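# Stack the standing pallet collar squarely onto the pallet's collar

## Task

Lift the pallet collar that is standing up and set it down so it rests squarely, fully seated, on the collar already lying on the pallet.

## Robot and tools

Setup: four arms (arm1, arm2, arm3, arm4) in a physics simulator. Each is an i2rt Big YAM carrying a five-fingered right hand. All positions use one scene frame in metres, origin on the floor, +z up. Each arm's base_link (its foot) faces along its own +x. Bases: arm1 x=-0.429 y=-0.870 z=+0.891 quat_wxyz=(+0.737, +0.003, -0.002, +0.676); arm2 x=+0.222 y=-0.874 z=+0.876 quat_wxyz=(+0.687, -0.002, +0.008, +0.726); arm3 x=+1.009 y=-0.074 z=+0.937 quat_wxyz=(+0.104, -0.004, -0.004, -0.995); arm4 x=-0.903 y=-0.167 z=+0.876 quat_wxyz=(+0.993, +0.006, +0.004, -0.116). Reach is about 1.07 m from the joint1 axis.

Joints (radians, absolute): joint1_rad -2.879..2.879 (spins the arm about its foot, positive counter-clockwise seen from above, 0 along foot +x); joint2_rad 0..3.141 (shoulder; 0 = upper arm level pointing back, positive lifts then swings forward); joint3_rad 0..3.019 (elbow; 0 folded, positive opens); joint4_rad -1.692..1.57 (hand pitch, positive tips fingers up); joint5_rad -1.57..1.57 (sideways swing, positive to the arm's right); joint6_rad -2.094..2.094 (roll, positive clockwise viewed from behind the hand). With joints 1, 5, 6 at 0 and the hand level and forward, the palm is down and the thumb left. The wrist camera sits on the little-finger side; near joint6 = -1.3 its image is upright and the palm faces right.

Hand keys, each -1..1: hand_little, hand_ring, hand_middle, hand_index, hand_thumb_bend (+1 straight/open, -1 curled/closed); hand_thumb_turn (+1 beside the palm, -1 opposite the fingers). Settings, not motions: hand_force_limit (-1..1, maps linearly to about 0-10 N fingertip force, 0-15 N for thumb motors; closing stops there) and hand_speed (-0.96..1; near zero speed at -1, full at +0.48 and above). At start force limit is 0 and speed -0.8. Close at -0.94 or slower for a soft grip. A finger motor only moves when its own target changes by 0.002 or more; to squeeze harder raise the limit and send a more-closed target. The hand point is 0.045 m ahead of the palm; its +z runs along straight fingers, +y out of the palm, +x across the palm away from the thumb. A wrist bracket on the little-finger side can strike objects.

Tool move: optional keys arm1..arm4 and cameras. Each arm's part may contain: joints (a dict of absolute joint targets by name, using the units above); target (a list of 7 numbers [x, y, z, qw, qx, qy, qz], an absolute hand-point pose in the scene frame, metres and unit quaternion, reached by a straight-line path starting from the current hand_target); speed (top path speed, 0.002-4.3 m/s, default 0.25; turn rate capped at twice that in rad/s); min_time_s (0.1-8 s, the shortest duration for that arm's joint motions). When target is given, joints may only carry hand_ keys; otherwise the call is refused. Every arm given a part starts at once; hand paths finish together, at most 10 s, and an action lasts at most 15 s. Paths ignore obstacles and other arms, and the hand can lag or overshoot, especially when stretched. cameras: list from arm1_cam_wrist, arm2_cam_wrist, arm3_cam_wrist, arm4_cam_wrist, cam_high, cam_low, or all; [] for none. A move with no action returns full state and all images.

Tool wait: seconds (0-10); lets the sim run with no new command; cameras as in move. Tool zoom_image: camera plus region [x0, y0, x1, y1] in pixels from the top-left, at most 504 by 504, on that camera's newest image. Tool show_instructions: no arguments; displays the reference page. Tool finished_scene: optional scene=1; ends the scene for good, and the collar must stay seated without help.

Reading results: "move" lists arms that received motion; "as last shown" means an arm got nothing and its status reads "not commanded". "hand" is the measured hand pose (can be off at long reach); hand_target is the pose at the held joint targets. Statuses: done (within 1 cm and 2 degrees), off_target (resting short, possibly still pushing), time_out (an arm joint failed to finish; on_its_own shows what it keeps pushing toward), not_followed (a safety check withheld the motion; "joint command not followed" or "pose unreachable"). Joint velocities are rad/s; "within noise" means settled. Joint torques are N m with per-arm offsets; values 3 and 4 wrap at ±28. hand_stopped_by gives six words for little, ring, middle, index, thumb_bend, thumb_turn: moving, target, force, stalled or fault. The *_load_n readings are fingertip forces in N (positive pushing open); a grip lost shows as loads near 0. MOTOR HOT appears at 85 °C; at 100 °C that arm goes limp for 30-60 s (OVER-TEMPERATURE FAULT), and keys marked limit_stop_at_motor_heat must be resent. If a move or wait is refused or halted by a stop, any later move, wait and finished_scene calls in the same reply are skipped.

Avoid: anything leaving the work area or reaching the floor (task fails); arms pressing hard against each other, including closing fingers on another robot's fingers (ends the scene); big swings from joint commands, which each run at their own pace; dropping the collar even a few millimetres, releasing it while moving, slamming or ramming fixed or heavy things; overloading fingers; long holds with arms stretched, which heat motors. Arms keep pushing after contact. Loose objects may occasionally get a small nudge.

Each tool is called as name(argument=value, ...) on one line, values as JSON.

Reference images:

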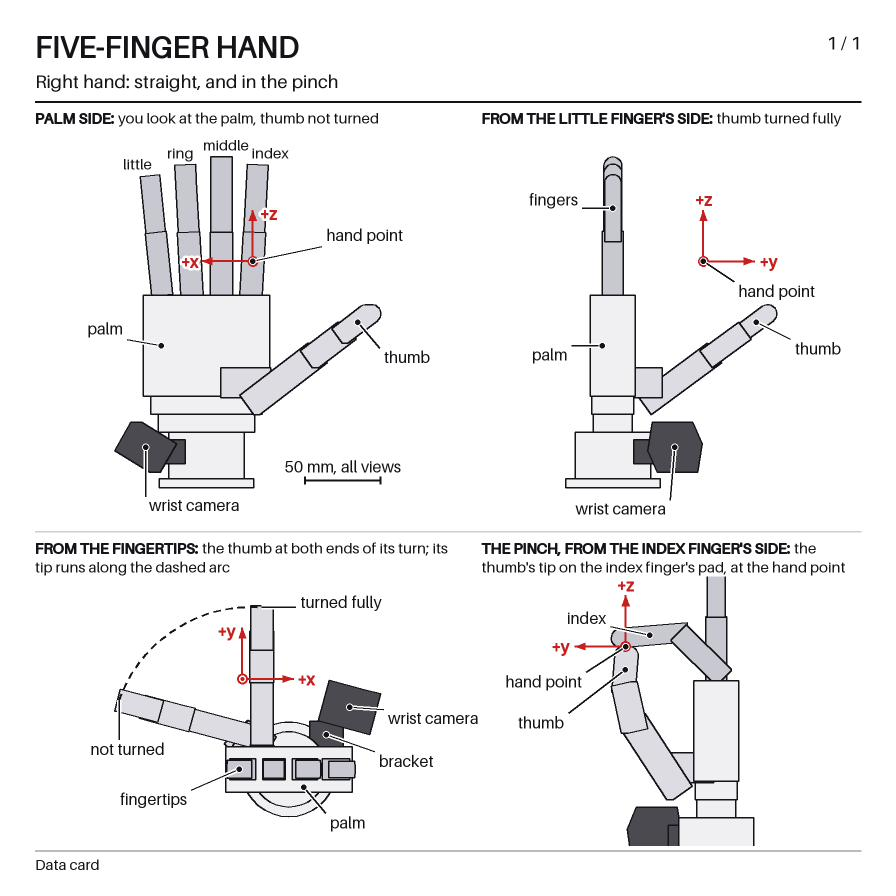

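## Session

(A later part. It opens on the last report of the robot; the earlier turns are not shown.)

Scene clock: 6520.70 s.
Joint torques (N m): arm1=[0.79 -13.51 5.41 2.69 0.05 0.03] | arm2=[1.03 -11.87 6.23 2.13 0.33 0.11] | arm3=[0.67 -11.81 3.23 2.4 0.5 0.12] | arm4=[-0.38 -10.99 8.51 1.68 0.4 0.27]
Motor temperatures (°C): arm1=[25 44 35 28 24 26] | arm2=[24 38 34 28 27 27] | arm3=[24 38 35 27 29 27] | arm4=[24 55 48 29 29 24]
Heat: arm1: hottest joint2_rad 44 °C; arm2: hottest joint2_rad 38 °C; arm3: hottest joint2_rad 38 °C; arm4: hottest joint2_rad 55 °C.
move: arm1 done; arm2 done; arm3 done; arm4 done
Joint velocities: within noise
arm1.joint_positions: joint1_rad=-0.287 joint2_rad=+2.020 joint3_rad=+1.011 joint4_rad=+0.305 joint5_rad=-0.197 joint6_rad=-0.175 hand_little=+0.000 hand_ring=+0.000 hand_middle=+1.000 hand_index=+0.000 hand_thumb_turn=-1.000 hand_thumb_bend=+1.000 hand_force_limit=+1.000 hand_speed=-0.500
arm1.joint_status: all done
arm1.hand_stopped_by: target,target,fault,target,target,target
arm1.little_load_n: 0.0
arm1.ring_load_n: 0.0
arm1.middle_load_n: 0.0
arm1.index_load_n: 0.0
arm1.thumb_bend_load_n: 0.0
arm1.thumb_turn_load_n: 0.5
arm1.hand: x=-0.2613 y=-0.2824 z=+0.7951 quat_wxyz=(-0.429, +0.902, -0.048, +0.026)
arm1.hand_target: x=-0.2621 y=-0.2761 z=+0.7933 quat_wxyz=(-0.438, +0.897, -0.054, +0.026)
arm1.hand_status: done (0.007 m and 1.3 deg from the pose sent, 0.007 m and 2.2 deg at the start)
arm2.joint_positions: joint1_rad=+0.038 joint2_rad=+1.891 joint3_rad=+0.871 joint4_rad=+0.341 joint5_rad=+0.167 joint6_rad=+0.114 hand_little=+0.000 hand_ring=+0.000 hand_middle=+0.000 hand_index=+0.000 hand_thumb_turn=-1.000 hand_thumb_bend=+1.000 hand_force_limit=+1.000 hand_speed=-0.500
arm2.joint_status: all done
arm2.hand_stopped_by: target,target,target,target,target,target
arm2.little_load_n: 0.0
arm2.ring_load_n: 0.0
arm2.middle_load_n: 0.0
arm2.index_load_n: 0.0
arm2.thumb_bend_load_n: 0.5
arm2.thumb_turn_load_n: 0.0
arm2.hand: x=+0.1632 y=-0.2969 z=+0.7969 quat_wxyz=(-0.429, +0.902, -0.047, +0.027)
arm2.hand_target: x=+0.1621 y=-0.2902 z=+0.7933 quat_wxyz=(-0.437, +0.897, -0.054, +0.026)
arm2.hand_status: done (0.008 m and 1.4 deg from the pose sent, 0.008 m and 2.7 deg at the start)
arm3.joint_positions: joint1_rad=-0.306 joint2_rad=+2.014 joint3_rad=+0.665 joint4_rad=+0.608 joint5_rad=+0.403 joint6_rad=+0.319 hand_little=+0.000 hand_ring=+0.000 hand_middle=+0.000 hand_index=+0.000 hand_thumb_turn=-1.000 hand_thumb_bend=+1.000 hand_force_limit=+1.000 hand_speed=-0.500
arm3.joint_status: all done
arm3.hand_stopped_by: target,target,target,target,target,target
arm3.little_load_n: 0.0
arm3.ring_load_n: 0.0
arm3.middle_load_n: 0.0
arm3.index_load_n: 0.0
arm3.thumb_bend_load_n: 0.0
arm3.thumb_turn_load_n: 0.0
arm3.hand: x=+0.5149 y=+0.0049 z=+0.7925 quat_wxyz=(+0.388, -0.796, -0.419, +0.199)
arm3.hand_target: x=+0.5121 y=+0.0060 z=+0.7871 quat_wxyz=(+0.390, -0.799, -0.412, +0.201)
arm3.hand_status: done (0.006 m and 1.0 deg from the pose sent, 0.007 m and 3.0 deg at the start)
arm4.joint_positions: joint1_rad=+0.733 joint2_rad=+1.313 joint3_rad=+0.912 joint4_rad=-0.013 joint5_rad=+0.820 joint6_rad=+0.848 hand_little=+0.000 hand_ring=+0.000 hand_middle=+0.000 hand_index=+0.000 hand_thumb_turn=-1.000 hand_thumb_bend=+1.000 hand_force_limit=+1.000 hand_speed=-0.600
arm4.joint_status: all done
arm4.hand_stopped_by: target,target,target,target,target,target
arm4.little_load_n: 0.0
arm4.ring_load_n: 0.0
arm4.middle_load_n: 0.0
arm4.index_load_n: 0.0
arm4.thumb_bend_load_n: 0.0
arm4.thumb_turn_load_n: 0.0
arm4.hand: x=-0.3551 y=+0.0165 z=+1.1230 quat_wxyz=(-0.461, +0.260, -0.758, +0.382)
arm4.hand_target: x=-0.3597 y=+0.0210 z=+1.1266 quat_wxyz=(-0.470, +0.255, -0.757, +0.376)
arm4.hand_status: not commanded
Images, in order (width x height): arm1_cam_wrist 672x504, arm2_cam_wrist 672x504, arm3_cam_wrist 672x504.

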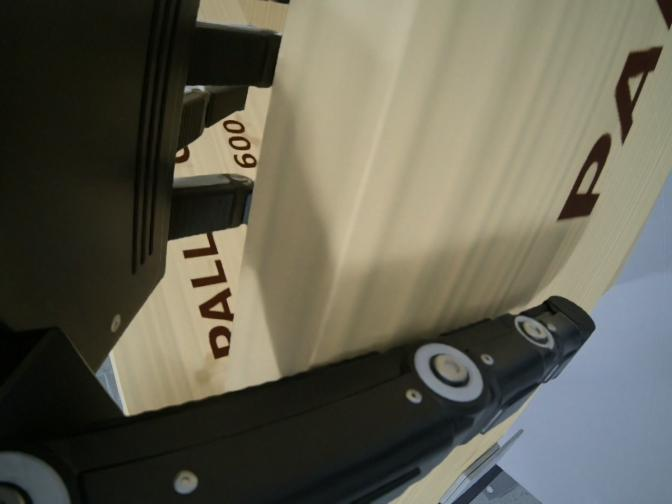

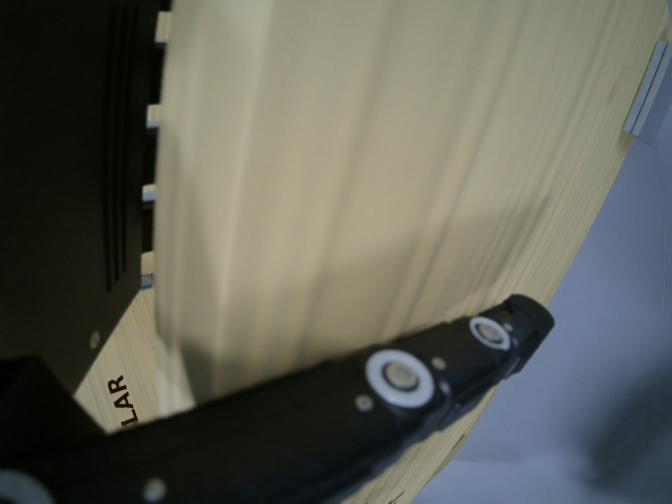

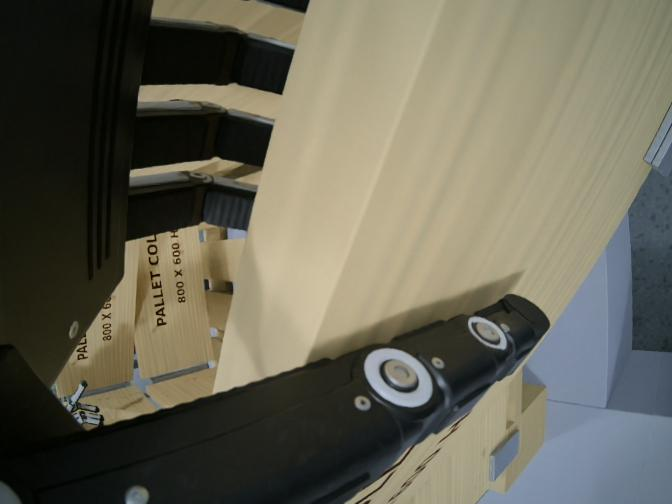

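move(arm1={"joints":{"hand_speed":-0.85,"hand_force_limit":0.6,"hand_index":-1,"hand_ring":-1,"hand_little":-1}}, arm2={"joints":{"hand_speed":-0.85,"hand_force_limit":0.6,"hand_index":-1,"hand_middle":-1,"hand_ring":-1,"hand_little":-1}}, arm3={"joints":{"hand_speed":-0.85,"hand_force_limit":0.6,"hand_index":-1,"hand_middle":-1,"hand_ring":-1,"hand_little":-1}}, arm4={"joints":{"joint1_rad":0.725,"joint2_rad":2.216,"joint3_rad":1.93,"joint4_rad":-0.80,"joint5_rad":0.82,"joint6_rad":0.847},"min_time_s":3.5})

move(arm1={"joints":{"hand_speed":-0.86,"hand_force_limit":1.0,"hand_index":-0.95,"hand_ring":-0.95,"hand_little":-0.98}}, arm2={"joints":{"hand_speed":-0.86,"hand_force_limit":1.0,"hand_index":-0.95,"hand_middle":-0.95,"hand_ring":-0.95,"hand_little":-0.98}}, arm3={"joints":{"hand_speed":-0.86,"hand_force_limit":1.0,"hand_index":-0.95,"hand_middle":-0.95,"hand_ring":-0.95,"hand_little":-0.98}}, arm4={"target":[-0.158,0.130,0.825,-0.1976,0.4053,-0.8022,0.3910],"speed":0.1}, cameras=["arm3_cam_wrist","arm4_cam_wrist"])

move(arm1={"joints":{"hand_index":-0.97,"hand_ring":-0.97,"hand_little":-1.0}}, arm2={"joints":{"hand_index":-0.97,"hand_middle":-0.97,"hand_ring":-0.97,"hand_little":-1.0}}, arm3={"joints":{"hand_index":-0.97,"hand_middle":-0.97,"hand_ring":-0.97,"hand_little":-1.0}})

Scene clock: 6547.93 s.
Joint torques (N m): arm1=[0.32 -14.1 5.41 2.41 0.07 0.03] | arm2=[1.03 -12.04 6.22 1.77 0.38 0.12] | arm3=[0.62 -11.87 3.23 2.39 0.48 0.12] | arm4=[-1.73 -19.66 13.5 0.01 0.6 0.09]
Motor temperatures (°C): arm1=[25 44 35 28 24 26] | arm2=[24 38 34 28 28 27] | arm3=[24 37 35 27 29 27] | arm4=[24 54 49 29 29 24]
Heat: arm1: hottest joint2_rad 44 °C; arm2: hottest joint2_rad 38 °C; arm3: hottest joint2_rad 37 °C; arm4: hottest joint2_rad 54 °C.
move: arm1 off_target; arm2 off_target; arm3 off_target; arm4 done
Joint velocities: within noise
arm1.joint_positions: joint1_rad=-0.287 joint2_rad=+2.021 joint3_rad=+1.011 joint4_rad=+0.310 joint5_rad=-0.198 joint6_rad=-0.174 hand_little=-0.776 hand_ring=-0.581 hand_middle=+1.000 hand_index=-0.651 hand_thumb_turn=-1.000 hand_thumb_bend=+1.000 hand_force_limit=+0.600 hand_speed=-0.850
arm1.joint_status: hand_little off_target (ended at -0.776, target -1.000); hand_ring off_target (ended at -0.581, target -1.000); hand_index off_target (ended at -0.651, target -1.000); the others done
arm1.hand_stopped_by: force,force,fault,force,target,target
arm1.little_load_n: 8.5
arm1.ring_load_n: 5.5
arm1.middle_load_n: 0.0
arm1.index_load_n: 6.0
arm1.thumb_bend_load_n: 0.5
arm1.thumb_turn_load_n: 0.0
arm1.hand: x=-0.2612 y=-0.2816 z=+0.7951 quat_wxyz=(-0.431, +0.901, -0.048, +0.026)
arm1.hand_target: x=-0.2620 y=-0.2761 z=+0.7932 quat_wxyz=(-0.437, +0.897, -0.054, +0.026)
arm1.hand_status: not commanded
arm2.joint_positions: joint1_rad=+0.038 joint2_rad=+1.893 joint3_rad=+0.871 joint4_rad=+0.349 joint5_rad=+0.167 joint6_rad=+0.113 hand_little=-0.748 hand_ring=-0.552 hand_middle=-0.468 hand_index=-0.621 hand_thumb_turn=-1.000 hand_thumb_bend=+1.000 hand_force_limit=+0.600 hand_speed=-0.850
arm2.joint_status: hand_little off_target (ended at -0.748, target -1.000); hand_ring off_target (ended at -0.552, target -1.000); hand_middle off_target (ended at -0.468, target -1.000); hand_index off_target (ended at -0.621, target -1.000); the others done
arm2.hand_stopped_by: force,force,force,force,target,target
arm2.little_load_n: 10.0
arm2.ring_load_n: 5.0
arm2.middle_load_n: 5.5
arm2.index_load_n: 10.5
arm2.thumb_bend_load_n: 1.0
arm2.thumb_turn_load_n: 0.0
arm2.hand: x=+0.1630 y=-0.2956 z=+0.7971 quat_wxyz=(-0.431, +0.901, -0.046, +0.027)
arm2.hand_target: x=+0.1622 y=-0.2903 z=+0.7931 quat_wxyz=(-0.437, +0.897, -0.054, +0.026)
arm2.hand_status: not commanded
arm3.joint_positions: joint1_rad=-0.306 joint2_rad=+2.015 joint3_rad=+0.665 joint4_rad=+0.608 joint5_rad=+0.404 joint6_rad=+0.319 hand_little=-0.887 hand_ring=-0.650 hand_middle=-0.553 hand_index=-0.692 hand_thumb_turn=-1.000 hand_thumb_bend=+1.000 hand_force_limit=+0.600 hand_speed=-0.850
arm3.joint_status: hand_little off_target (ended at -0.887, target -1.000); hand_ring off_target (ended at -0.650, target -1.000); hand_middle off_target (ended at -0.553, target -1.000); hand_index off_target (ended at -0.692, target -1.000); the others done
arm3.hand_stopped_by: force,force,force,force,target,target
arm3.little_load_n: 9.0
arm3.ring_load_n: 7.0
arm3.middle_load_n: 6.0
arm3.index_load_n: 7.5
arm3.thumb_bend_load_n: 1.0
arm3.thumb_turn_load_n: 0.0
arm3.hand: x=+0.5152 y=+0.0049 z=+0.7920 quat_wxyz=(+0.388, -0.796, -0.419, +0.199)
arm3.hand_target: x=+0.5121 y=+0.0060 z=+0.7871 quat_wxyz=(+0.390, -0.799, -0.412, +0.200)
arm3.hand_status: not commanded
arm4.joint_positions: joint1_rad=+0.733 joint2_rad=+2.193 joint3_rad=+1.884 joint4_rad=-0.793 joint5_rad=+0.821 joint6_rad=+0.848 hand_little=+0.000 hand_ring=+0.000 hand_middle=+0.000 hand_index=+0.000 hand_thumb_turn=-1.000 hand_thumb_bend=+1.000 hand_force_limit=+1.000 hand_speed=-0.600
arm4.joint_status: all done
arm4.hand_stopped_by: target,target,target,target,target,target
arm4.little_load_n: 0.0
arm4.ring_load_n: 0.0
arm4.middle_load_n: 0.0
arm4.index_load_n: 0.0
arm4.thumb_bend_load_n: 0.0
arm4.thumb_turn_load_n: 0.0
arm4.hand: x=-0.1869 y=+0.1115 z=+0.9241 quat_wxyz=(-0.169, +0.436, -0.787, +0.403)
arm4.hand_target: x=-0.1740 y=+0.1117 z=+0.9273 quat_wxyz=(-0.175, +0.430, -0.789, +0.403)
arm4.hand_status: not commanded
pictures: none

Scene clock: 6549.67 s.
Joint torques (N m): arm1=[0.15 -14.27 5.53 2.39 0.13 0.03] | arm2=[0.97 -12.28 6.3 1.61 0.42 0.16] | arm3=[0.62 -11.87 3.22 2.36 0.54 0.15] | arm4=[-1.03 -20.01 11.23 0.87 0.51 0.24]
Motor temperatures (°C): arm1=[25 44 35 28 24 26] | arm2=[24 37 34 28 28 27] | arm3=[24 37 35 27 29 27] | arm4=[24 54 49 29 29 24]
Heat: arm1: hottest joint2_rad 44 °C; arm2: hottest joint2_rad 37 °C; arm3: hottest joint2_rad 37 °C; arm4: hottest joint2_rad 54 °C.
move: arm1 off_target; arm2 off_target; arm3 off_target; arm4 off_target
Joint velocities: within noise
arm1.joint_positions: joint1_rad=-0.287 joint2_rad=+2.022 joint3_rad=+1.011 joint4_rad=+0.313 joint5_rad=-0.200 joint6_rad=-0.174 hand_little=-0.799 hand_ring=-0.604 hand_middle=+1.000 hand_index=-0.673 hand_thumb_turn=-1.000 hand_thumb_bend=+1.000 hand_force_limit=+1.000 hand_speed=-0.860
arm1.joint_status: hand_little off_target (ended at -0.799, target -0.980); hand_ring off_target (ended at -0.604, target -0.950); hand_index off_target (ended at -0.673, target -0.950); the others done
arm1.hand_stopped_by: force,force,fault,force,target,target
arm1.little_load_n: 10.5
arm1.ring_load_n: 9.5
arm1.middle_load_n: 0.0
arm1.index_load_n: 12.0
arm1.thumb_bend_load_n: 1.0
arm1.thumb_turn_load_n: 0.0
arm1.hand: x=-0.2615 y=-0.2811 z=+0.7951 quat_wxyz=(-0.432, +0.900, -0.047, +0.025)
arm1.hand_target: x=-0.2621 y=-0.2761 z=+0.7932 quat_wxyz=(-0.437, +0.897, -0.054, +0.026)
arm1.hand_status: not commanded
arm2.joint_positions: joint1_rad=+0.038 joint2_rad=+1.894 joint3_rad=+0.869 joint4_rad=+0.355 joint5_rad=+0.165 joint6_rad=+0.109 hand_little=-0.759 hand_ring=-0.575 hand_middle=-0.490 hand_index=-0.621 hand_thumb_turn=-1.000 hand_thumb_bend=+1.000 hand_force_limit=+1.000 hand_speed=-0.860
arm2.joint_status: hand_little off_target (ended at -0.759, target -0.980); hand_ring off_target (ended at -0.575, target -0.950); hand_middle off_target (ended at -0.490, target -0.950); hand_index off_target (ended at -0.621, target -0.950); the others done
arm2.hand_stopped_by: force,force,force,force,target,target
arm2.little_load_n: 7.0
arm2.ring_load_n: 10.0
arm2.middle_load_n: 13.5
arm2.index_load_n: 8.0
arm2.thumb_bend_load_n: 1.5
arm2.thumb_turn_load_n: 0.0
arm2.hand: x=+0.1628 y=-0.2955 z=+0.7972 quat_wxyz=(-0.433, +0.900, -0.045, +0.026)
arm2.hand_target: x=+0.1621 y=-0.2902 z=+0.7932 quat_wxyz=(-0.437, +0.897, -0.054, +0.026)
arm2.hand_status: not commanded
arm3.joint_positions: joint1_rad=-0.306 joint2_rad=+2.015 joint3_rad=+0.665 joint4_rad=+0.610 joint5_rad=+0.403 joint6_rad=+0.316 hand_little=-0.909 hand_ring=-0.672 hand_middle=-0.574 hand_index=-0.703 hand_thumb_turn=-1.000 hand_thumb_bend=+1.000 hand_force_limit=+1.000 hand_speed=-0.860
arm3.joint_status: hand_little off_target (ended at -0.909, target -0.980); hand_ring off_target (ended at -0.672, target -0.950); hand_middle off_target (ended at -0.574, target -0.950); hand_index off_target (ended at -0.703, target -0.950); the others done
arm3.hand_stopped_by: force,force,force,force,target,target
arm3.little_load_n: 10.0
arm3.ring_load_n: 10.0
arm3.middle_load_n: 11.0
arm3.index_load_n: 9.5
arm3.thumb_bend_load_n: 1.5
arm3.thumb_turn_load_n: 0.0
arm3.hand: x=+0.5151 y=+0.0049 z=+0.7921 quat_wxyz=(+0.388, -0.796, -0.421, +0.199)
arm3.hand_target: x=+0.5121 y=+0.0061 z=+0.7871 quat_wxyz=(+0.390, -0.799, -0.412, +0.201)
arm3.hand_status: not commanded
arm4.joint_positions: joint1_rad=+0.733 joint2_rad=+2.341 joint3_rad=+1.884 joint4_rad=-0.624 joint5_rad=+0.809 joint6_rad=+0.895 hand_little=+0.000 hand_ring=+0.000 hand_middle=+0.000 hand_index=+0.000 hand_thumb_turn=-1.000 hand_thumb_bend=+1.000 hand_force_limit=+1.000 hand_speed=-0.600
arm4.joint_status: not commanded
arm4.hand_stopped_by: target,target,target,target,target,target
arm4.little_load_n: 0.0
arm4.ring_load_n: 0.0
arm4.middle_load_n: 0.0
arm4.index_load_n: 0.0
arm4.thumb_bend_load_n: 0.0
arm4.thumb_turn_load_n: 0.0
arm4.hand: x=-0.1678 y=+0.1265 z=+0.8303 quat_wxyz=(-0.189, +0.415, -0.798, +0.393)
arm4.hand_target: x=-0.1585 y=+0.1299 z=+0.8251 quat_wxyz=(-0.198, +0.405, -0.802, +0.391)
arm4.hand_status: off_target (0.012 m and 1.5 deg from the pose sent, 0.105 m and 5.2 deg at the start)
Images, in order (width x height): arm3_cam_wrist 672x504, arm4_cam_wrist 672x504.

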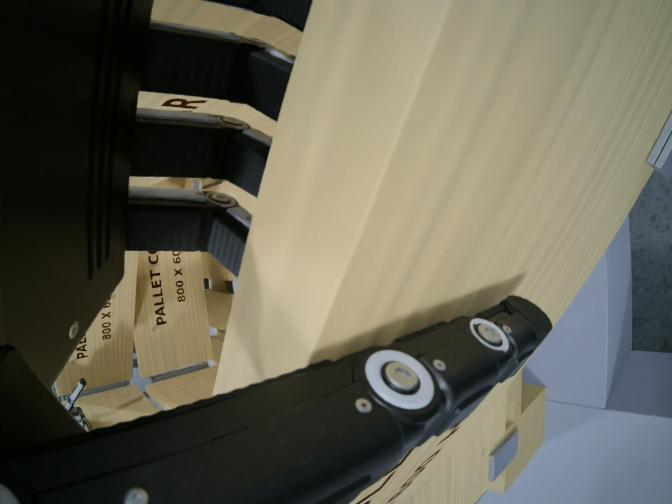

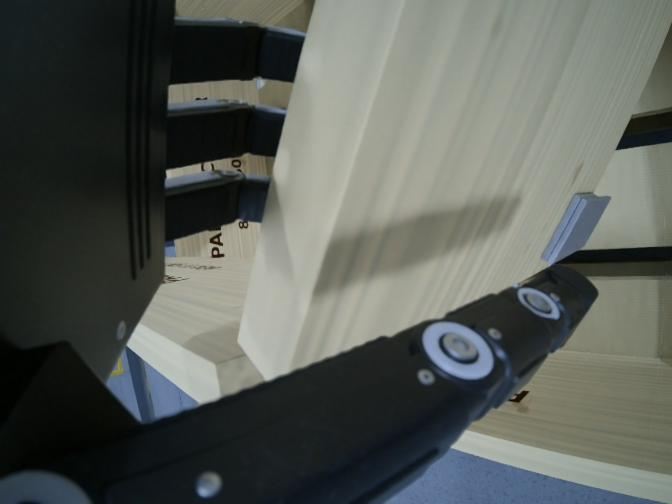

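Scene clock: 6550.13 s.
Joint torques (N m): arm1=[0.38 -14.1 5.46 2.37 0.15 0.03] | arm2=[0.79 -12.28 6.31 1.55 0.49 0.2] | arm3=[0.62 -11.93 3.22 2.32 0.56 0.17] | arm4=[-1.26 -20.54 11.37 0.8 0.51 0.23]
Motor temperatures (°C): arm1=[25 43 35 28 24 26] | arm2=[24 37 34 28 28 27] | arm3=[24 37 35 27 29 27] | arm4=[24 54 49 29 29 24]
Heat: arm1: hottest joint2_rad 43 °C; arm2: hottest joint2_rad 37 °C; arm3: hottest joint2_rad 37 °C; arm4: hottest joint2_rad 54 °C.
move: arm1 off_target; arm2 off_target; arm3 off_target
Joint velocities: within noise
arm1.joint_positions: joint1_rad=-0.287 joint2_rad=+2.022 joint3_rad=+1.011 joint4_rad=+0.313 joint5_rad=-0.201 joint6_rad=-0.174 hand_little=-0.799 hand_ring=-0.613 hand_middle=+1.000 hand_index=-0.673 hand_thumb_turn=-1.000 hand_thumb_bend=+1.000 hand_force_limit=+1.000 hand_speed=-0.860
arm1.joint_status: hand_little off_target (ended at -0.799, target -1.000); hand_ring off_target (ended at -0.613, target -0.970); hand_index off_target (ended at -0.673, target -0.970)
arm1.hand_stopped_by: force,force,fault,force,target,target
arm1.little_load_n: 10.0
arm1.ring_load_n: 12.5
arm1.middle_load_n: 0.0
arm1.index_load_n: 11.5
arm1.thumb_bend_load_n: 1.0
arm1.thumb_turn_load_n: 0.0
arm1.hand: x=-0.2615 y=-0.2810 z=+0.7952 quat_wxyz=(-0.432, +0.900, -0.047, +0.025)
arm1.hand_target: x=-0.2621 y=-0.2761 z=+0.7933 quat_wxyz=(-0.438, +0.897, -0.054, +0.026)
arm1.hand_status: not commanded
arm2.joint_positions: joint1_rad=+0.038 joint2_rad=+1.894 joint3_rad=+0.869 joint4_rad=+0.356 joint5_rad=+0.164 joint6_rad=+0.106 hand_little=-0.781 hand_ring=-0.584 hand_middle=-0.490 hand_index=-0.630 hand_thumb_turn=-1.000 hand_thumb_bend=+1.000 hand_force_limit=+1.000 hand_speed=-0.860
arm2.joint_status: hand_little off_target (ended at -0.781, target -1.000); hand_ring off_target (ended at -0.584, target -0.970); hand_middle off_target (ended at -0.490, target -0.970); hand_index off_target (ended at -0.630, target -0.970)
arm2.hand_stopped_by: force,force,force,force,target,target
arm2.little_load_n: 10.5
arm2.ring_load_n: 11.0
arm2.middle_load_n: 11.0
arm2.index_load_n: 10.5
arm2.thumb_bend_load_n: 1.5
arm2.thumb_turn_load_n: 0.0
arm2.hand: x=+0.1627 y=-0.2953 z=+0.7972 quat_wxyz=(-0.433, +0.900, -0.043, +0.026)
arm2.hand_target: x=+0.1621 y=-0.2903 z=+0.7932 quat_wxyz=(-0.437, +0.897, -0.054, +0.026)
arm2.hand_status: not commanded
arm3.joint_positions: joint1_rad=-0.306 joint2_rad=+2.015 joint3_rad=+0.665 joint4_rad=+0.610 joint5_rad=+0.402 joint6_rad=+0.314 hand_little=-0.919 hand_ring=-0.681 hand_middle=-0.574 hand_index=-0.712 hand_thumb_turn=-1.000 hand_thumb_bend=+1.000 hand_force_limit=+1.000 hand_speed=-0.860
arm3.joint_status: hand_little off_target (ended at -0.919, target -1.000); hand_ring off_target (ended at -0.681, target -0.970); hand_middle off_target (ended at -0.574, target -0.970); hand_index off_target (ended at -0.712, target -0.970)
arm3.hand_stopped_by: force,force,force,force,target,target
arm3.little_load_n: 10.0
arm3.ring_load_n: 11.5
arm3.middle_load_n: 10.5
arm3.index_load_n: 12.0
arm3.thumb_bend_load_n: 1.0
arm3.thumb_turn_load_n: 0.0
arm3.hand: x=+0.5151 y=+0.0048 z=+0.7920 quat_wxyz=(+0.388, -0.795, -0.422, +0.199)
arm3.hand_target: x=+0.5121 y=+0.0060 z=+0.7870 quat_wxyz=(+0.390, -0.799, -0.412, +0.200)
arm3.hand_status: not commanded
arm4: as last shown
pictures: none

move(arm4={"target":[-0.149,0.117,0.788,-0.2010,0.4090,-0.7990,0.3900],"speed":0.08}, cameras=["arm4_cam_wrist"])

move(arm4={"joints":{"hand_speed":-0.85,"hand_force_limit":0.6,"hand_index":-1,"hand_middle":-1,"hand_ring":-1,"hand_little":-1}})

move(arm4={"joints":{"hand_speed":-0.86,"hand_force_limit":1.0,"hand_index":-0.95,"hand_middle":-0.95,"hand_ring":-0.95,"hand_little":-0.98}}, cameras=["arm4_cam_wrist"])

Scene clock: 6564.50 s.
Joint torques (N m): arm1=[0.56 -14.21 5.6 2.41 0.18 0.04] | arm2=[0.97 -12.22 6.31 1.58 0.46 0.2] | arm3=[0.67 -11.93 3.23 2.3 0.56 0.16] | arm4=[-2.26 -20.78 9.32 0.9 0.48 0.02]
Motor temperatures (°C): arm1=[25 42 35 28 24 26] | arm2=[24 37 34 28 28 27] | arm3=[24 36 35 27 29 27] | arm4=[24 56 49 28 29 24]
Heat: arm1: hottest joint2_rad 42 °C; arm2: hottest joint2_rad 37 °C; arm3: hottest joint2_rad 36 °C; arm4: hottest joint2_rad 56 °C.
move: arm4 off_target
Joint velocities: within noise
arm1, arm2, arm3: as last shown
arm3.thumb_bend_load_n: 1.5
arm4.joint_positions: joint1_rad=+0.717 joint2_rad=+2.387 joint3_rad=+1.884 joint4_rad=-0.524 joint5_rad=+0.793 joint6_rad=+0.880 hand_little=+0.000 hand_ring=+0.000 hand_middle=+0.000 hand_index=+0.000 hand_thumb_turn=-1.000 hand_thumb_bend=+1.000 hand_force_limit=+1.000 hand_speed=-0.600
arm4.joint_status: not commanded
arm4.hand_stopped_by: target,target,target,target,target,target
arm4.little_load_n: -0.5
arm4.ring_load_n: 0.0
arm4.middle_load_n: 0.0
arm4.index_load_n: 0.0
arm4.thumb_bend_load_n: 0.0
arm4.thumb_turn_load_n: 0.0
arm4.hand: x=-0.1522 y=+0.1240 z=+0.8041 quat_wxyz=(-0.208, +0.406, -0.800, +0.389)
arm4.hand_target: x=-0.1497 y=+0.1167 z=+0.7880 quat_wxyz=(-0.201, +0.409, -0.800, +0.390)
arm4.hand_status: off_target (0.018 m and 1.0 deg from the pose sent, 0.047 m and 1.5 deg at the start)
Images, in order (width x height): arm4_cam_wrist 672x504.

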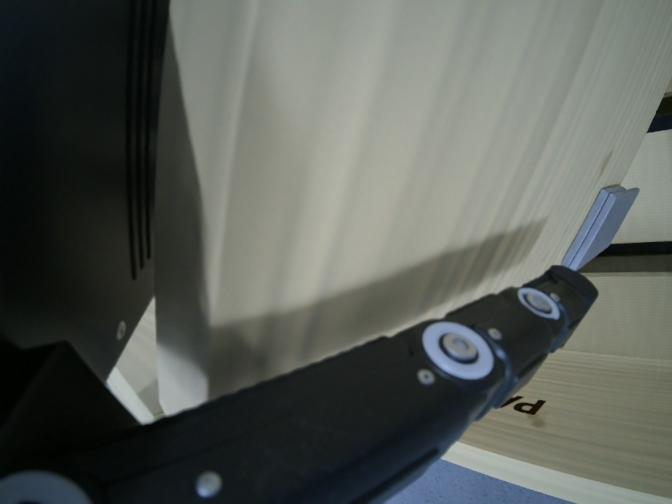

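Scene clock: 6567.13 s.
Joint torques (N m): arm1=[0.21 -14.51 5.53 2.45 0.15 0] | arm2=[0.91 -12.1 6.3 1.54 0.49 0.21] | arm3=[0.62 -11.87 3.22 2.32 0.56 0.17] | arm4=[-1.08 -20.95 9.46 0.44 0.33 0.09]
Motor temperatures (°C): arm1=[25 42 35 28 24 26] | arm2=[24 37 34 28 28 27] | arm3=[24 36 35 27 29 27] | arm4=[24 56 48 28 29 24]
Heat: arm1: hottest joint2_rad 42 °C; arm2: hottest joint2_rad 37 °C; arm3: hottest joint2_rad 36 °C; arm4: hottest joint2_rad 56 °C.
move: arm4 off_target
Joint velocities: within noise
arm1, arm2, arm3: as last shown
arm1.hand: x=-0.2616 y=-0.2811 z=+0.7950 quat_wxyz=(-0.432, +0.900, -0.047, +0.025)
arm1.hand_target: x=-0.2621 y=-0.2761 z=+0.7931 quat_wxyz=(-0.437, +0.897, -0.054, +0.026)
arm2.thumb_bend_load_n: 2.0
arm2.hand_target: x=+0.1622 y=-0.2903 z=+0.7932 quat_wxyz=(-0.437, +0.897, -0.054, +0.026)
arm3.little_load_n: 10.5
arm3.hand_target: x=+0.5121 y=+0.0060 z=+0.7871 quat_wxyz=(+0.390, -0.799, -0.412, +0.200)
arm4.joint_positions: joint1_rad=+0.708 joint2_rad=+2.390 joint3_rad=+1.884 joint4_rad=-0.512 joint5_rad=+0.796 joint6_rad=+0.871 hand_little=-0.887 hand_ring=-0.622 hand_middle=-0.510 hand_index=-0.636 hand_thumb_turn=-1.000 hand_thumb_bend=+1.000 hand_force_limit=+0.600 hand_speed=-0.850
arm4.joint_status: hand_little off_target (ended at -0.887, target -1.000); hand_ring off_target (ended at -0.622, target -1.000); hand_middle off_target (ended at -0.510, target -1.000); hand_index off_target (ended at -0.636, target -1.000); the others done
arm4.hand_stopped_by: force,force,force,force,target,target
arm4.little_load_n: 9.0
arm4.ring_load_n: 7.0
arm4.middle_load_n: 6.5
arm4.index_load_n: 11.0
arm4.thumb_bend_load_n: 0.5
arm4.thumb_turn_load_n: 0.0
arm4.hand: x=-0.1480 y=+0.1176 z=+0.8037 quat_wxyz=(-0.209, +0.403, -0.800, +0.392)
arm4.hand_target: x=-0.1496 y=+0.1169 z=+0.7883 quat_wxyz=(-0.201, +0.409, -0.800, +0.390)
arm4.hand_status: not commanded
pictures: none

Scene clock: 6567.63 s.
Joint torques (N m): arm1=[0.79 -14.21 5.49 2.36 0.16 0.04] | arm2=[0.73 -12.16 6.3 1.52 0.48 0.2] | arm3=[0.62 -11.87 3.22 2.32 0.56 0.17] | arm4=[-1.08 -20.54 9.59 0.35 0.33 0.11]
Motor temperatures (°C): arm1=[25 42 35 28 24 26] | arm2=[24 37 34 28 28 27] | arm3=[24 36 35 27 29 27] | arm4=[24 56 48 28 29 24]
Heat: arm1: hottest joint2_rad 42 °C; arm2: hottest joint2_rad 37 °C; arm3: hottest joint2_rad 36 °C; arm4: hottest joint2_rad 56 °C.
move: arm4 off_target
Joint velocities: within noise
arm1, arm2, arm3: as last shown
arm2.index_load_n: 10.0
arm3.little_load_n: 10.0
arm3.thumb_bend_load_n: 1.0
arm4.joint_positions: joint1_rad=+0.708 joint2_rad=+2.390 joint3_rad=+1.884 joint4_rad=-0.510 joint5_rad=+0.796 joint6_rad=+0.867 hand_little=-0.910 hand_ring=-0.645 hand_middle=-0.521 hand_index=-0.636 hand_thumb_turn=-1.000 hand_thumb_bend=+1.000 hand_force_limit=+1.000 hand_speed=-0.860
arm4.joint_status: hand_little off_target (ended at -0.910, target -0.980); hand_ring off_target (ended at -0.645, target -0.950); hand_middle off_target (ended at -0.521, target -0.950); hand_index off_target (ended at -0.636, target -0.950); the others done
arm4.hand_stopped_by: force,force,force,force,target,target
arm4.little_load_n: 9.5
arm4.ring_load_n: 12.0
arm4.middle_load_n: 9.0
arm4.index_load_n: 9.0
arm4.thumb_bend_load_n: 1.0
arm4.thumb_turn_load_n: 0.0
arm4.hand: x=-0.1479 y=+0.1176 z=+0.8035 quat_wxyz=(-0.209, +0.404, -0.799, +0.393)
arm4.hand_target: x=-0.1496 y=+0.1169 z=+0.7882 quat_wxyz=(-0.201, +0.409, -0.800, +0.390)
arm4.hand_status: not commanded
Images, in order (width x height): arm4_cam_wrist 672x504.

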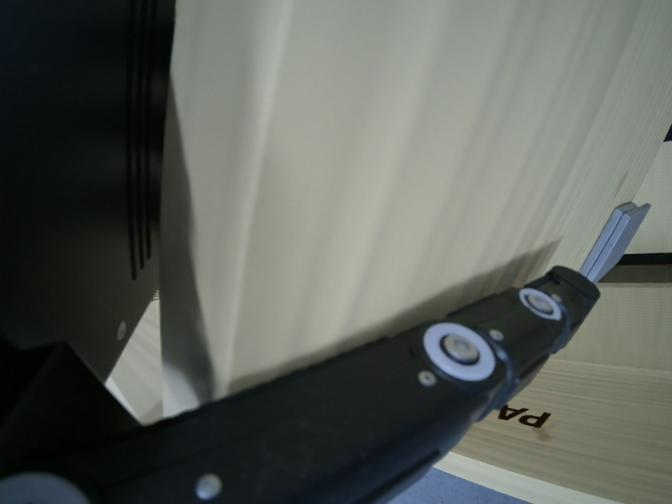

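move(arm1={"target":[-0.261,-0.262,0.842,0.4376,-0.8971,0.0541,-0.0264],"speed":0.04}, arm2={"target":[0.162,-0.276,0.838,0.4376,-0.8971,0.0541,-0.0264],"speed":0.04}, arm3={"target":[0.511,0.010,0.822,0.3897,-0.7990,-0.4115,0.2006],"speed":0.04}, arm4={"target":[-0.149,0.130,0.875,-0.2010,0.4090,-0.7990,0.3900],"speed":0.04})

move(arm1={"target":[-0.261,-0.259,0.903,0.4376,-0.8971,0.0541,-0.0264],"speed":0.03}, arm2={"target":[0.162,-0.273,0.898,0.4376,-0.8971,0.0541,-0.0264],"speed":0.03}, arm3={"target":[0.510,0.011,0.893,0.3897,-0.7990,-0.4115,0.2006],"speed":0.03}, arm4={"joints":{"joint1_rad":0.750,"joint2_rad":2.29,"joint3_rad":2.198,"joint4_rad":-0.91,"joint5_rad":0.815,"joint6_rad":0.93},"min_time_s":2.5}, cameras=["cam_low"])

Scene clock: 6589.23 s.
Joint torques (N m): arm1=[0.15 -20.89 8.01 0.13 0.19 0.15] | arm2=[-0.09 -17.55 9.07 -0.54 0.58 0.15] | arm3=[0.03 -19.6 1.89 0.62 0.84 -0.09] | arm4=[0.26 -28.16 13.3 -3.64 0.36 0.01]
Motor temperatures (°C): arm1=[25 42 35 28 24 26] | arm2=[24 36 34 28 28 27] | arm3=[24 36 35 27 29 27] | arm4=[24 54 48 28 29 24]
Heat: arm1: hottest joint2_rad 42 °C; arm2: hottest joint2_rad 36 °C; arm3: hottest joint2_rad 36 °C; arm4: hottest joint2_rad 54 °C.
move: arm1 off_target; arm2 off_target; arm3 off_target; arm4 off_target
Joint velocities: within noise
arm1.joint_positions: joint1_rad=-0.278 joint2_rad=+2.005 joint3_rad=+1.026 joint4_rad=+0.238 joint5_rad=-0.196 joint6_rad=-0.181 hand_little=-0.799 hand_ring=-0.613 hand_middle=+1.000 hand_index=-0.673 hand_thumb_turn=-1.000 hand_thumb_bend=+1.000 hand_force_limit=+1.000 hand_speed=-0.860
arm1.joint_status: not commanded
arm1.hand_stopped_by: force,force,fault,force,target,target
arm1.little_load_n: 5.5
arm1.ring_load_n: 12.0
arm1.middle_load_n: 0.0
arm1.index_load_n: 13.5
arm1.thumb_bend_load_n: 1.5
arm1.thumb_turn_load_n: 3.5
arm1.hand: x=-0.2668 y=-0.2841 z=+0.7987 quat_wxyz=(-0.413, +0.909, -0.044, +0.021)
arm1.hand_target: x=-0.2613 y=-0.2629 z=+0.8414 quat_wxyz=(-0.438, +0.897, -0.054, +0.026)
arm1.hand_status: off_target (0.049 m and 3.4 deg from the pose sent, 0.051 m and 1.1 deg at the start)
arm2.joint_positions: joint1_rad=+0.049 joint2_rad=+1.874 joint3_rad=+0.886 joint4_rad=+0.284 joint5_rad=+0.159 joint6_rad=+0.109 hand_little=-0.781 hand_ring=-0.584 hand_middle=-0.490 hand_index=-0.630 hand_thumb_turn=-1.000 hand_thumb_bend=+1.000 hand_force_limit=+1.000 hand_speed=-0.860
arm2.joint_status: not commanded
arm2.hand_stopped_by: force,force,force,force,target,target
arm2.little_load_n: 4.5
arm2.ring_load_n: 11.0
arm2.middle_load_n: 14.0
arm2.index_load_n: 13.5
arm2.thumb_bend_load_n: 2.5
arm2.thumb_turn_load_n: 5.0
arm2.hand: x=+0.1557 y=-0.2982 z=+0.8027 quat_wxyz=(-0.418, +0.907, -0.037, +0.024)
arm2.hand_target: x=+0.1621 y=-0.2769 z=+0.8379 quat_wxyz=(-0.438, +0.897, -0.054, +0.026)
arm2.hand_status: off_target (0.042 m and 3.2 deg from the pose sent, 0.045 m and 1.4 deg at the start)
arm3.joint_positions: joint1_rad=-0.306 joint2_rad=+1.999 joint3_rad=+0.676 joint4_rad=+0.559 joint5_rad=+0.388 joint6_rad=+0.333 hand_little=-0.919 hand_ring=-0.681 hand_middle=-0.574 hand_index=-0.712 hand_thumb_turn=-1.000 hand_thumb_bend=+1.000 hand_force_limit=+1.000 hand_speed=-0.860
arm3.joint_status: not commanded
arm3.hand_stopped_by: force,force,force,force,target,target
arm3.little_load_n: 5.5
arm3.ring_load_n: 11.0
arm3.middle_load_n: 11.5
arm3.index_load_n: 13.5
arm3.thumb_bend_load_n: 1.5
arm3.thumb_turn_load_n: 2.5
arm3.hand: x=+0.5138 y=+0.0014 z=+0.7942 quat_wxyz=(+0.376, -0.801, -0.421, +0.198)
arm3.hand_target: x=+0.5108 y=+0.0100 z=+0.8202 quat_wxyz=(+0.390, -0.799, -0.411, +0.201)
arm3.hand_status: off_target (0.029 m and 2.0 deg from the pose sent, 0.031 m and 1.3 deg at the start)
arm4.joint_positions: joint1_rad=+0.708 joint2_rad=+2.390 joint3_rad=+1.908 joint4_rad=-0.584 joint5_rad=+0.803 joint6_rad=+0.892 hand_little=-0.910 hand_ring=-0.644 hand_middle=-0.520 hand_index=-0.636 hand_thumb_turn=-1.000 hand_thumb_bend=+1.000 hand_force_limit=+1.000 hand_speed=-0.860
arm4.joint_status: not commanded
arm4.hand_stopped_by: force,force,force,force,target,target
arm4.little_load_n: 15.0
arm4.ring_load_n: 16.0
arm4.middle_load_n: 11.5
arm4.index_load_n: 9.0
arm4.thumb_bend_load_n: 2.0
arm4.thumb_turn_load_n: -3.0
arm4.hand: x=-0.1527 y=+0.1139 z=+0.8069 quat_wxyz=(-0.191, +0.404, -0.804, +0.393)
arm4.hand_target: x=-0.1490 y=+0.1294 z=+0.8728 quat_wxyz=(-0.204, +0.410, -0.799, +0.391)
arm4.hand_status: off_target (0.070 m and 1.5 deg from the pose sent, 0.073 m and 1.1 deg at the start)
pictures: none

Scene clock: 6594.27 s.
Joint torques (N m): arm1=[0.15 -20.78 8.55 0.03 0 0.06] | arm2=[-0.15 -16.73 10.91 -0.38 0.39 0.09] | arm3=[-0.32 -21.01 4.34 0.62 0.82 -0.39] | arm4=[2.67 -31.5 18.78 -3.25 0.19 -0.04]
Motor temperatures (°C): arm1=[25 42 36 28 24 26] | arm2=[24 36 34 28 28 27] | arm3=[24 37 35 27 29 27] | arm4=[24 57 50 28 29 24]
Heat: arm1: hottest joint2_rad 42 °C; arm2: hottest joint2_rad 36 °C; arm3: hottest joint2_rad 37 °C; arm4: hottest joint2_rad 57 °C.
move: arm1 off_target; arm2 off_target; arm3 off_target; arm4 time_out
Joint velocities: within noise
arm1.joint_positions: joint1_rad=-0.271 joint2_rad=+1.895 joint3_rad=+1.069 joint4_rad=+0.090 joint5_rad=-0.188 joint6_rad=-0.170 hand_little=-0.799 hand_ring=-0.613 hand_middle=+1.000 hand_index=-0.673 hand_thumb_turn=-1.000 hand_thumb_bend=+1.000 hand_force_limit=+1.000 hand_speed=-0.860
arm1.joint_status: not commanded
arm1.hand_stopped_by: force,force,fault,force,target,target
arm1.little_load_n: 2.5
arm1.ring_load_n: 10.0
arm1.middle_load_n: -0.5
arm1.index_load_n: 14.5
arm1.thumb_bend_load_n: 1.0
arm1.thumb_turn_load_n: 3.0
arm1.hand: x=-0.2661 y=-0.2730 z=+0.8581 quat_wxyz=(-0.415, +0.908, -0.047, +0.021)
arm1.hand_target: x=-0.2614 y=-0.2595 z=+0.9020 quat_wxyz=(-0.438, +0.897, -0.054, +0.026)
arm1.hand_status: off_target (0.047 m and 3.1 deg from the pose sent, 0.107 m and 3.4 deg at the start)
arm2.joint_positions: joint1_rad=+0.049 joint2_rad=+1.746 joint3_rad=+0.922 joint4_rad=+0.114 joint5_rad=+0.165 joint6_rad=+0.115 hand_little=-0.782 hand_ring=-0.584 hand_middle=-0.490 hand_index=-0.630 hand_thumb_turn=-1.000 hand_thumb_bend=+1.000 hand_force_limit=+1.000 hand_speed=-0.860
arm2.joint_status: not commanded
arm2.hand_stopped_by: force,force,force,force,target,target
arm2.little_load_n: 3.5
arm2.ring_load_n: 9.5
arm2.middle_load_n: 13.5
arm2.index_load_n: 12.5
arm2.thumb_bend_load_n: 2.0
arm2.thumb_turn_load_n: 3.0
arm2.hand: x=+0.1567 y=-0.2941 z=+0.8604 quat_wxyz=(-0.416, +0.908, -0.041, +0.025)
arm2.hand_target: x=+0.1621 y=-0.2742 z=+0.8978 quat_wxyz=(-0.438, +0.897, -0.054, +0.026)
arm2.hand_status: off_target (0.043 m and 3.2 deg from the pose sent, 0.099 m and 3.2 deg at the start)
arm3.joint_positions: joint1_rad=-0.300 joint2_rad=+1.813 joint3_rad=+0.661 joint4_rad=+0.334 joint5_rad=+0.391 joint6_rad=+0.362 hand_little=-0.920 hand_ring=-0.681 hand_middle=-0.574 hand_index=-0.712 hand_thumb_turn=-1.000 hand_thumb_bend=+1.001 hand_force_limit=+1.000 hand_speed=-0.860
arm3.joint_status: not commanded
arm3.hand_stopped_by: force,force,force,force,target,target
arm3.little_load_n: 0.0
arm3.ring_load_n: 8.5
arm3.middle_load_n: 12.5
arm3.index_load_n: 12.0
arm3.thumb_bend_load_n: 3.0
arm3.thumb_turn_load_n: 2.5
arm3.hand: x=+0.5255 y=-0.0028 z=+0.8425 quat_wxyz=(+0.360, -0.812, -0.421, +0.182)
arm3.hand_target: x=+0.5098 y=+0.0108 z=+0.8893 quat_wxyz=(+0.390, -0.799, -0.411, +0.201)
arm3.hand_status: off_target (0.055 m and 4.4 deg from the pose sent, 0.099 m and 2.0 deg at the start)
arm4.joint_positions: joint1_rad=+0.709 joint2_rad=+2.401 joint3_rad=+2.094 joint4_rad=-0.828 joint5_rad=+0.825 joint6_rad=+0.944 hand_little=-0.910 hand_ring=-0.644 hand_middle=-0.520 hand_index=-0.636 hand_thumb_turn=-1.000 hand_thumb_bend=+1.001 hand_force_limit=+1.000 hand_speed=-0.860
arm4.joint_status: joint3_rad time_out (moved +0.186 of +0.290); joint4_rad time_out (moved -0.245 of -0.326); the others done
arm4.hand_stopped_by: force,force,force,force,target,target
arm4.little_load_n: 20.5
arm4.ring_load_n: 19.5
arm4.middle_load_n: 13.5
arm4.index_load_n: 8.0
arm4.thumb_bend_load_n: 2.5
arm4.thumb_turn_load_n: -7.5
arm4.on_its_own: joint3_rad reads +2.094 and still pushes toward +2.198 since a time_out; joint4_rad reads -0.828 and still pushes toward -0.910 since a time_out
arm4.hand: x=-0.1386 y=+0.1170 z=+0.8602 quat_wxyz=(-0.168, +0.395, -0.811, +0.399)
arm4.hand_target: x=-0.1322 y=+0.1586 z=+0.9899 quat_wxyz=(-0.234, +0.389, -0.802, +0.389)
arm4.hand_status: not commanded
Images, in order (width x height): cam_low 896x504.

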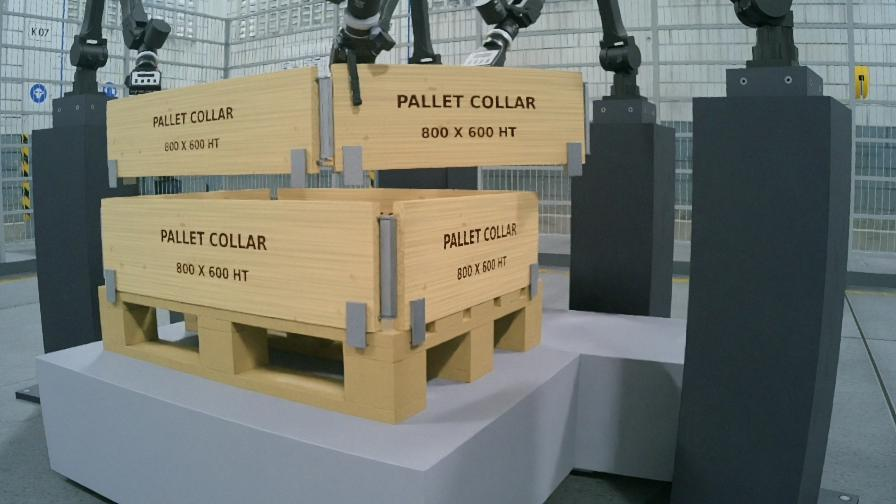

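move(arm1={"target":[-0.2250,-0.2570,0.900,0.4378,-0.8975,0.0484,-0.0236],"speed":0.035}, arm2={"target":[0.1975,-0.2653,0.896,0.4378,-0.8975,0.0484,-0.0236],"speed":0.035}, arm3={"target":[0.486,0.052,0.898,0.3777,-0.7743,-0.4561,0.2223],"speed":0.035}, arm4={"joints":{"joint1_rad":0.83,"joint2_rad":2.25,"joint3_rad":2.10,"joint4_rad":-0.78,"joint5_rad":0.785,"joint6_rad":0.88},"min_time_s":1.5})

move(arm1={"target":[-0.1912,-0.2542,0.900,0.4379,-0.8977,0.0428,-0.0209],"speed":0.035}, arm2={"target":[0.232,-0.2576,0.895,0.4379,-0.8977,0.0428,-0.0209],"speed":0.035}, arm3={"target":[0.462,0.082,0.899,0.3617,-0.7415,-0.5078,0.2475],"speed":0.035}, arm4={"joints":{"joint1_rad":0.875,"joint2_rad":2.18,"joint3_rad":1.98,"joint4_rad":-0.65,"joint5_rad":0.73,"joint6_rad":0.765},"min_time_s":1.5}, cameras=["cam_low"])

Scene clock: 6612.47 s.
Joint torques (N m): arm1=[-1.38 -20.01 7.99 0.35 -0.47 -0.1] | arm2=[-0.91 -15.68 11.64 -0.08 -0.32 0] | arm3=[-1.79 -19.14 7.42 0.77 0.35 -0.43] | arm4=[4.84 -35.02 12 -1.58 -0.23 0.17]
Motor temperatures (°C): arm1=[25 43 38 28 24 26] | arm2=[24 37 36 28 28 27] | arm3=[24 37 35 26 30 28] | arm4=[24 67 54 29 29 24]
Heat: arm1: hottest joint2_rad 43 °C; arm2: hottest joint2_rad 37 °C; arm3: hottest joint2_rad 37 °C; arm4: hottest joint2_rad 67 °C.
move: arm1 off_target; arm2 off_target; arm3 off_target; arm4 time_out
Joint velocities: within noise
arm1.joint_positions: joint1_rad=-0.320 joint2_rad=+1.914 joint3_rad=+1.132 joint4_rad=+0.058 joint5_rad=-0.233 joint6_rad=-0.199 hand_little=-0.799 hand_ring=-0.614 hand_middle=+1.000 hand_index=-0.673 hand_thumb_turn=-1.000 hand_thumb_bend=+1.000 hand_force_limit=+1.000 hand_speed=-0.860
arm1.joint_status: not commanded
arm1.hand_stopped_by: force,force,fault,force,target,target
arm1.little_load_n: 0.0
arm1.ring_load_n: 0.0
arm1.middle_load_n: 0.0
arm1.index_load_n: 13.0
arm1.thumb_bend_load_n: 0.0
arm1.thumb_turn_load_n: 0.0
arm1.hand: x=-0.2354 y=-0.2617 z=+0.8690 quat_wxyz=(-0.424, +0.904, -0.046, +0.020)
arm1.hand_target: x=-0.2252 y=-0.2571 z=+0.8994 quat_wxyz=(-0.438, +0.897, -0.048, +0.024)
arm1.hand_status: off_target (0.033 m and 1.9 deg from the pose sent, 0.061 m and 2.9 deg at the start)
arm2.joint_positions: joint1_rad=-0.018 joint2_rad=+1.745 joint3_rad=+0.928 joint4_rad=+0.111 joint5_rad=+0.115 joint6_rad=+0.067 hand_little=-0.782 hand_ring=-0.584 hand_middle=-0.490 hand_index=-0.630 hand_thumb_turn=-1.000 hand_thumb_bend=+1.000 hand_force_limit=+1.000 hand_speed=-0.860
arm2.joint_status: not commanded
arm2.hand_stopped_by: force,force,force,force,target,target
arm2.little_load_n: 0.0
arm2.ring_load_n: 5.5
arm2.middle_load_n: 13.5
arm2.index_load_n: 15.0
arm2.thumb_bend_load_n: 2.0
arm2.thumb_turn_load_n: 9.0
arm2.hand: x=+0.1884 y=-0.2908 z=+0.8617 quat_wxyz=(-0.414, +0.909, -0.039, +0.027)
arm2.hand_target: x=+0.1976 y=-0.2668 z=+0.8966 quat_wxyz=(-0.438, +0.897, -0.048, +0.024)
arm2.hand_status: off_target (0.044 m and 3.2 deg from the pose sent, 0.061 m and 2.9 deg at the start)
arm3.joint_positions: joint1_rad=-0.403 joint2_rad=+1.812 joint3_rad=+0.691 joint4_rad=+0.337 joint5_rad=+0.223 joint6_rad=+0.204 hand_little=-0.920 hand_ring=-0.681 hand_middle=-0.574 hand_index=-0.712 hand_thumb_turn=-1.000 hand_thumb_bend=+1.001 hand_force_limit=+1.000 hand_speed=-0.860
arm3.joint_status: not commanded
arm3.hand_stopped_by: force,force,force,force,target,target
arm3.little_load_n: 0.0
arm3.ring_load_n: 7.0
arm3.middle_load_n: 15.0
arm3.index_load_n: 17.0
arm3.thumb_bend_load_n: 3.0
arm3.thumb_turn_load_n: 6.5
arm3.hand: x=+0.5173 y=+0.0231 z=+0.8476 quat_wxyz=(+0.339, -0.789, -0.470, +0.204)
arm3.hand_target: x=+0.4881 y=+0.0515 z=+0.8975 quat_wxyz=(+0.379, -0.774, -0.455, +0.222)
arm3.hand_status: off_target (0.066 m and 5.5 deg from the pose sent, 0.087 m and 7.8 deg at the start)
arm4.joint_positions: joint1_rad=+0.766 joint2_rad=+2.401 joint3_rad=+2.070 joint4_rad=-0.737 joint5_rad=+0.803 joint6_rad=+0.873 hand_little=-0.910 hand_ring=-0.644 hand_middle=-0.520 hand_index=-0.636 hand_thumb_turn=-1.000 hand_thumb_bend=+1.001 hand_force_limit=+1.000 hand_speed=-0.860
arm4.joint_status: joint1_rad time_out (moved +0.057 of +0.121); joint2_rad time_out (moved +0.000 of -0.151); the others done
arm4.hand_stopped_by: force,force,force,force,target,target
arm4.little_load_n: 19.5
arm4.ring_load_n: 19.0
arm4.middle_load_n: 13.5
arm4.index_load_n: 8.5
arm4.thumb_bend_load_n: 2.5
arm4.thumb_turn_load_n: -7.0
arm4.on_its_own: joint1_rad reads +0.766 and still pushes toward +0.830 since a time_out; joint2_rad reads +2.401 and still pushes toward +2.250 since a time_out
arm4.hand: x=-0.1500 y=+0.1678 z=+0.8556 quat_wxyz=(-0.197, +0.435, -0.787, +0.389)
arm4.hand_target: x=-0.1621 y=+0.2243 z=+0.9868 quat_wxyz=(-0.274, +0.429, -0.777, +0.370)
arm4.hand_status: not commanded
pictures: none

not run: a stop came earlier in this reply.

move(arm1={"joints":{"hand_ring":-0.94,"hand_little":-0.98},"target":[-0.1912,-0.2542,0.895,0.4379,-0.8977,0.0428,-0.0209],"speed":0.035}, arm2={"target":[0.232,-0.2576,0.897,0.4379,-0.8977,0.0428,-0.0209],"speed":0.035}, arm3={"target":[0.466,0.082,0.900,0.3667,-0.7515,-0.4928,0.2405],"speed":0.035}, arm4={"joints":{"joint1_rad":0.880,"joint2_rad":2.20,"joint3_rad":1.99,"joint4_rad":-0.63,"joint5_rad":0.74,"joint6_rad":0.775},"min_time_s":1.5}, cameras=["cam_low","arm1_cam_wrist"])

Scene clock: 6626.43 s.
Joint torques (N m): arm1=[-0.62 -16.26 10.56 1.24 -0.32 -0.3] | arm2=[-1.49 -17.08 11.9 -0.42 -0.92 0.03] | arm3=[-1.49 -18.55 8.13 0.87 0.21 -0.02] | arm4=[3.66 -36.37 10.7 -1.94 -0.43 -0.04]
Motor temperatures (°C): arm1=[25 43 38 28 24 26] | arm2=[24 37 37 28 28 27] | arm3=[24 38 36 26 29 28] | arm4=[24 73 53 28 29 24]
Heat: arm1: hottest joint2_rad 43 °C; arm2: hottest joint2_rad 37 °C; arm3: hottest joint2_rad 38 °C; arm4: hottest joint2_rad 73 °C.
move: arm1 off_target; arm2 off_target; arm3 off_target; arm4 time_out
Joint velocities: within noise
arm1.joint_positions: joint1_rad=-0.383 joint2_rad=+1.912 joint3_rad=+1.160 joint4_rad=+0.008 joint5_rad=-0.289 joint6_rad=-0.228 hand_little=-0.980 hand_ring=-0.689 hand_middle=+1.000 hand_index=-0.674 hand_thumb_turn=-1.000 hand_thumb_bend=+1.000 hand_force_limit=+1.000 hand_speed=-0.860
arm1.joint_status: hand_ring off_target (ended at -0.689, target -0.940); the others done
arm1.hand_stopped_by: target,force,fault,force,target,target
arm1.little_load_n: 0.0
arm1.ring_load_n: 0.0
arm1.middle_load_n: 0.0
arm1.index_load_n: 0.5
arm1.thumb_bend_load_n: 0.0
arm1.thumb_turn_load_n: 0.0
arm1.hand: x=-0.2051 y=-0.2711 z=+0.8767 quat_wxyz=(-0.422, +0.905, -0.051, +0.011)
arm1.hand_target: x=-0.1916 y=-0.2552 z=+0.8955 quat_wxyz=(-0.438, +0.898, -0.043, +0.021)
arm1.hand_status: off_target (0.029 m and 2.5 deg from the pose sent, 0.052 m and 1.8 deg at the start)
arm2.joint_positions: joint1_rad=-0.084 joint2_rad=+1.773 joint3_rad=+0.950 joint4_rad=+0.115 joint5_rad=+0.064 joint6_rad=+0.011 hand_little=-0.782 hand_ring=-0.585 hand_middle=-0.490 hand_index=-0.629 hand_thumb_turn=-0.999 hand_thumb_bend=+1.001 hand_force_limit=+1.000 hand_speed=-0.860
arm2.joint_status: not commanded
arm2.hand_stopped_by: force,force,force,force,target,target
arm2.little_load_n: 0.0
arm2.ring_load_n: 1.0
arm2.middle_load_n: 15.5
arm2.index_load_n: 20.5
arm2.thumb_bend_load_n: 3.0
arm2.thumb_turn_load_n: 19.5
arm2.hand: x=+0.2202 y=-0.2838 z=+0.8548 quat_wxyz=(-0.411, +0.910, -0.033, +0.029)
arm2.hand_target: x=+0.2323 y=-0.2594 z=+0.8974 quat_wxyz=(-0.439, +0.897, -0.042, +0.022)
arm2.hand_status: off_target (0.051 m and 3.7 deg from the pose sent, 0.065 m and 3.1 deg at the start)
arm3.joint_positions: joint1_rad=-0.490 joint2_rad=+1.836 joint3_rad=+0.766 joint4_rad=+0.314 joint5_rad=+0.081 joint6_rad=+0.051 hand_little=-0.920 hand_ring=-0.681 hand_middle=-0.574 hand_index=-0.712 hand_thumb_turn=-1.000 hand_thumb_bend=+1.001 hand_force_limit=+1.000 hand_speed=-0.860
arm3.joint_status: not commanded
arm3.hand_stopped_by: force,force,force,force,target,target
arm3.little_load_n: 0.0
arm3.ring_load_n: 7.0
arm3.middle_load_n: 15.0
arm3.index_load_n: 18.0
arm3.thumb_bend_load_n: 2.5
arm3.thumb_turn_load_n: 7.0
arm3.hand: x=+0.4973 y=+0.0543 z=+0.8543 quat_wxyz=(+0.332, -0.757, -0.517, +0.222)
arm3.hand_target: x=+0.4683 y=+0.0814 z=+0.9004 quat_wxyz=(+0.367, -0.751, -0.493, +0.240)
arm3.hand_status: off_target (0.062 m and 5.4 deg from the pose sent, 0.094 m and 7.3 deg at the start)
arm4.joint_positions: joint1_rad=+0.830 joint2_rad=+2.378 joint3_rad=+1.973 joint4_rad=-0.575 joint5_rad=+0.762 joint6_rad=+0.790 hand_little=-0.910 hand_ring=-0.644 hand_middle=-0.520 hand_index=-0.636 hand_thumb_turn=-1.000 hand_thumb_bend=+1.001 hand_force_limit=+1.000 hand_speed=-0.860
arm4.joint_status: joint1_rad time_out (moved +0.064 of +0.114); joint2_rad time_out (moved -0.023 of -0.201); the others done
arm4.hand_stopped_by: force,force,force,force,target,target
arm4.little_load_n: 17.0
arm4.ring_load_n: 18.0
arm4.middle_load_n: 14.0
arm4.index_load_n: 10.0
arm4.thumb_bend_load_n: 3.0
arm4.thumb_turn_load_n: -2.0
arm4.on_its_own: joint1_rad reads +0.830 and still pushes toward +0.880 since a time_out; joint2_rad reads +2.378 and still pushes toward +2.200 since a time_out
arm4.hand: x=-0.1746 y=+0.2219 z=+0.8434 quat_wxyz=(-0.237, +0.480, -0.758, +0.372)
arm4.hand_target: x=-0.1881 y=+0.2654 z=+0.9866 quat_wxyz=(-0.308, +0.477, -0.743, +0.355)
arm4.hand_status: not commanded
pictures: arm1_cam_wrist, cam_low
Images, in order (width x height): arm1_cam_wrist 672x504, cam_low 896x504.

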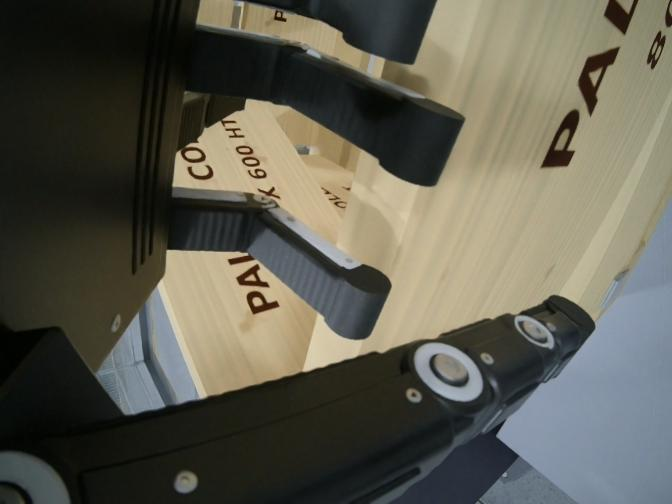

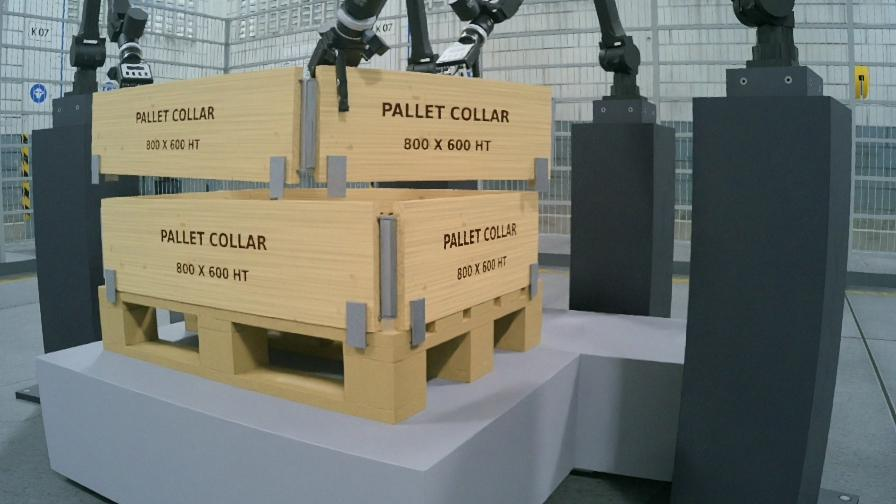

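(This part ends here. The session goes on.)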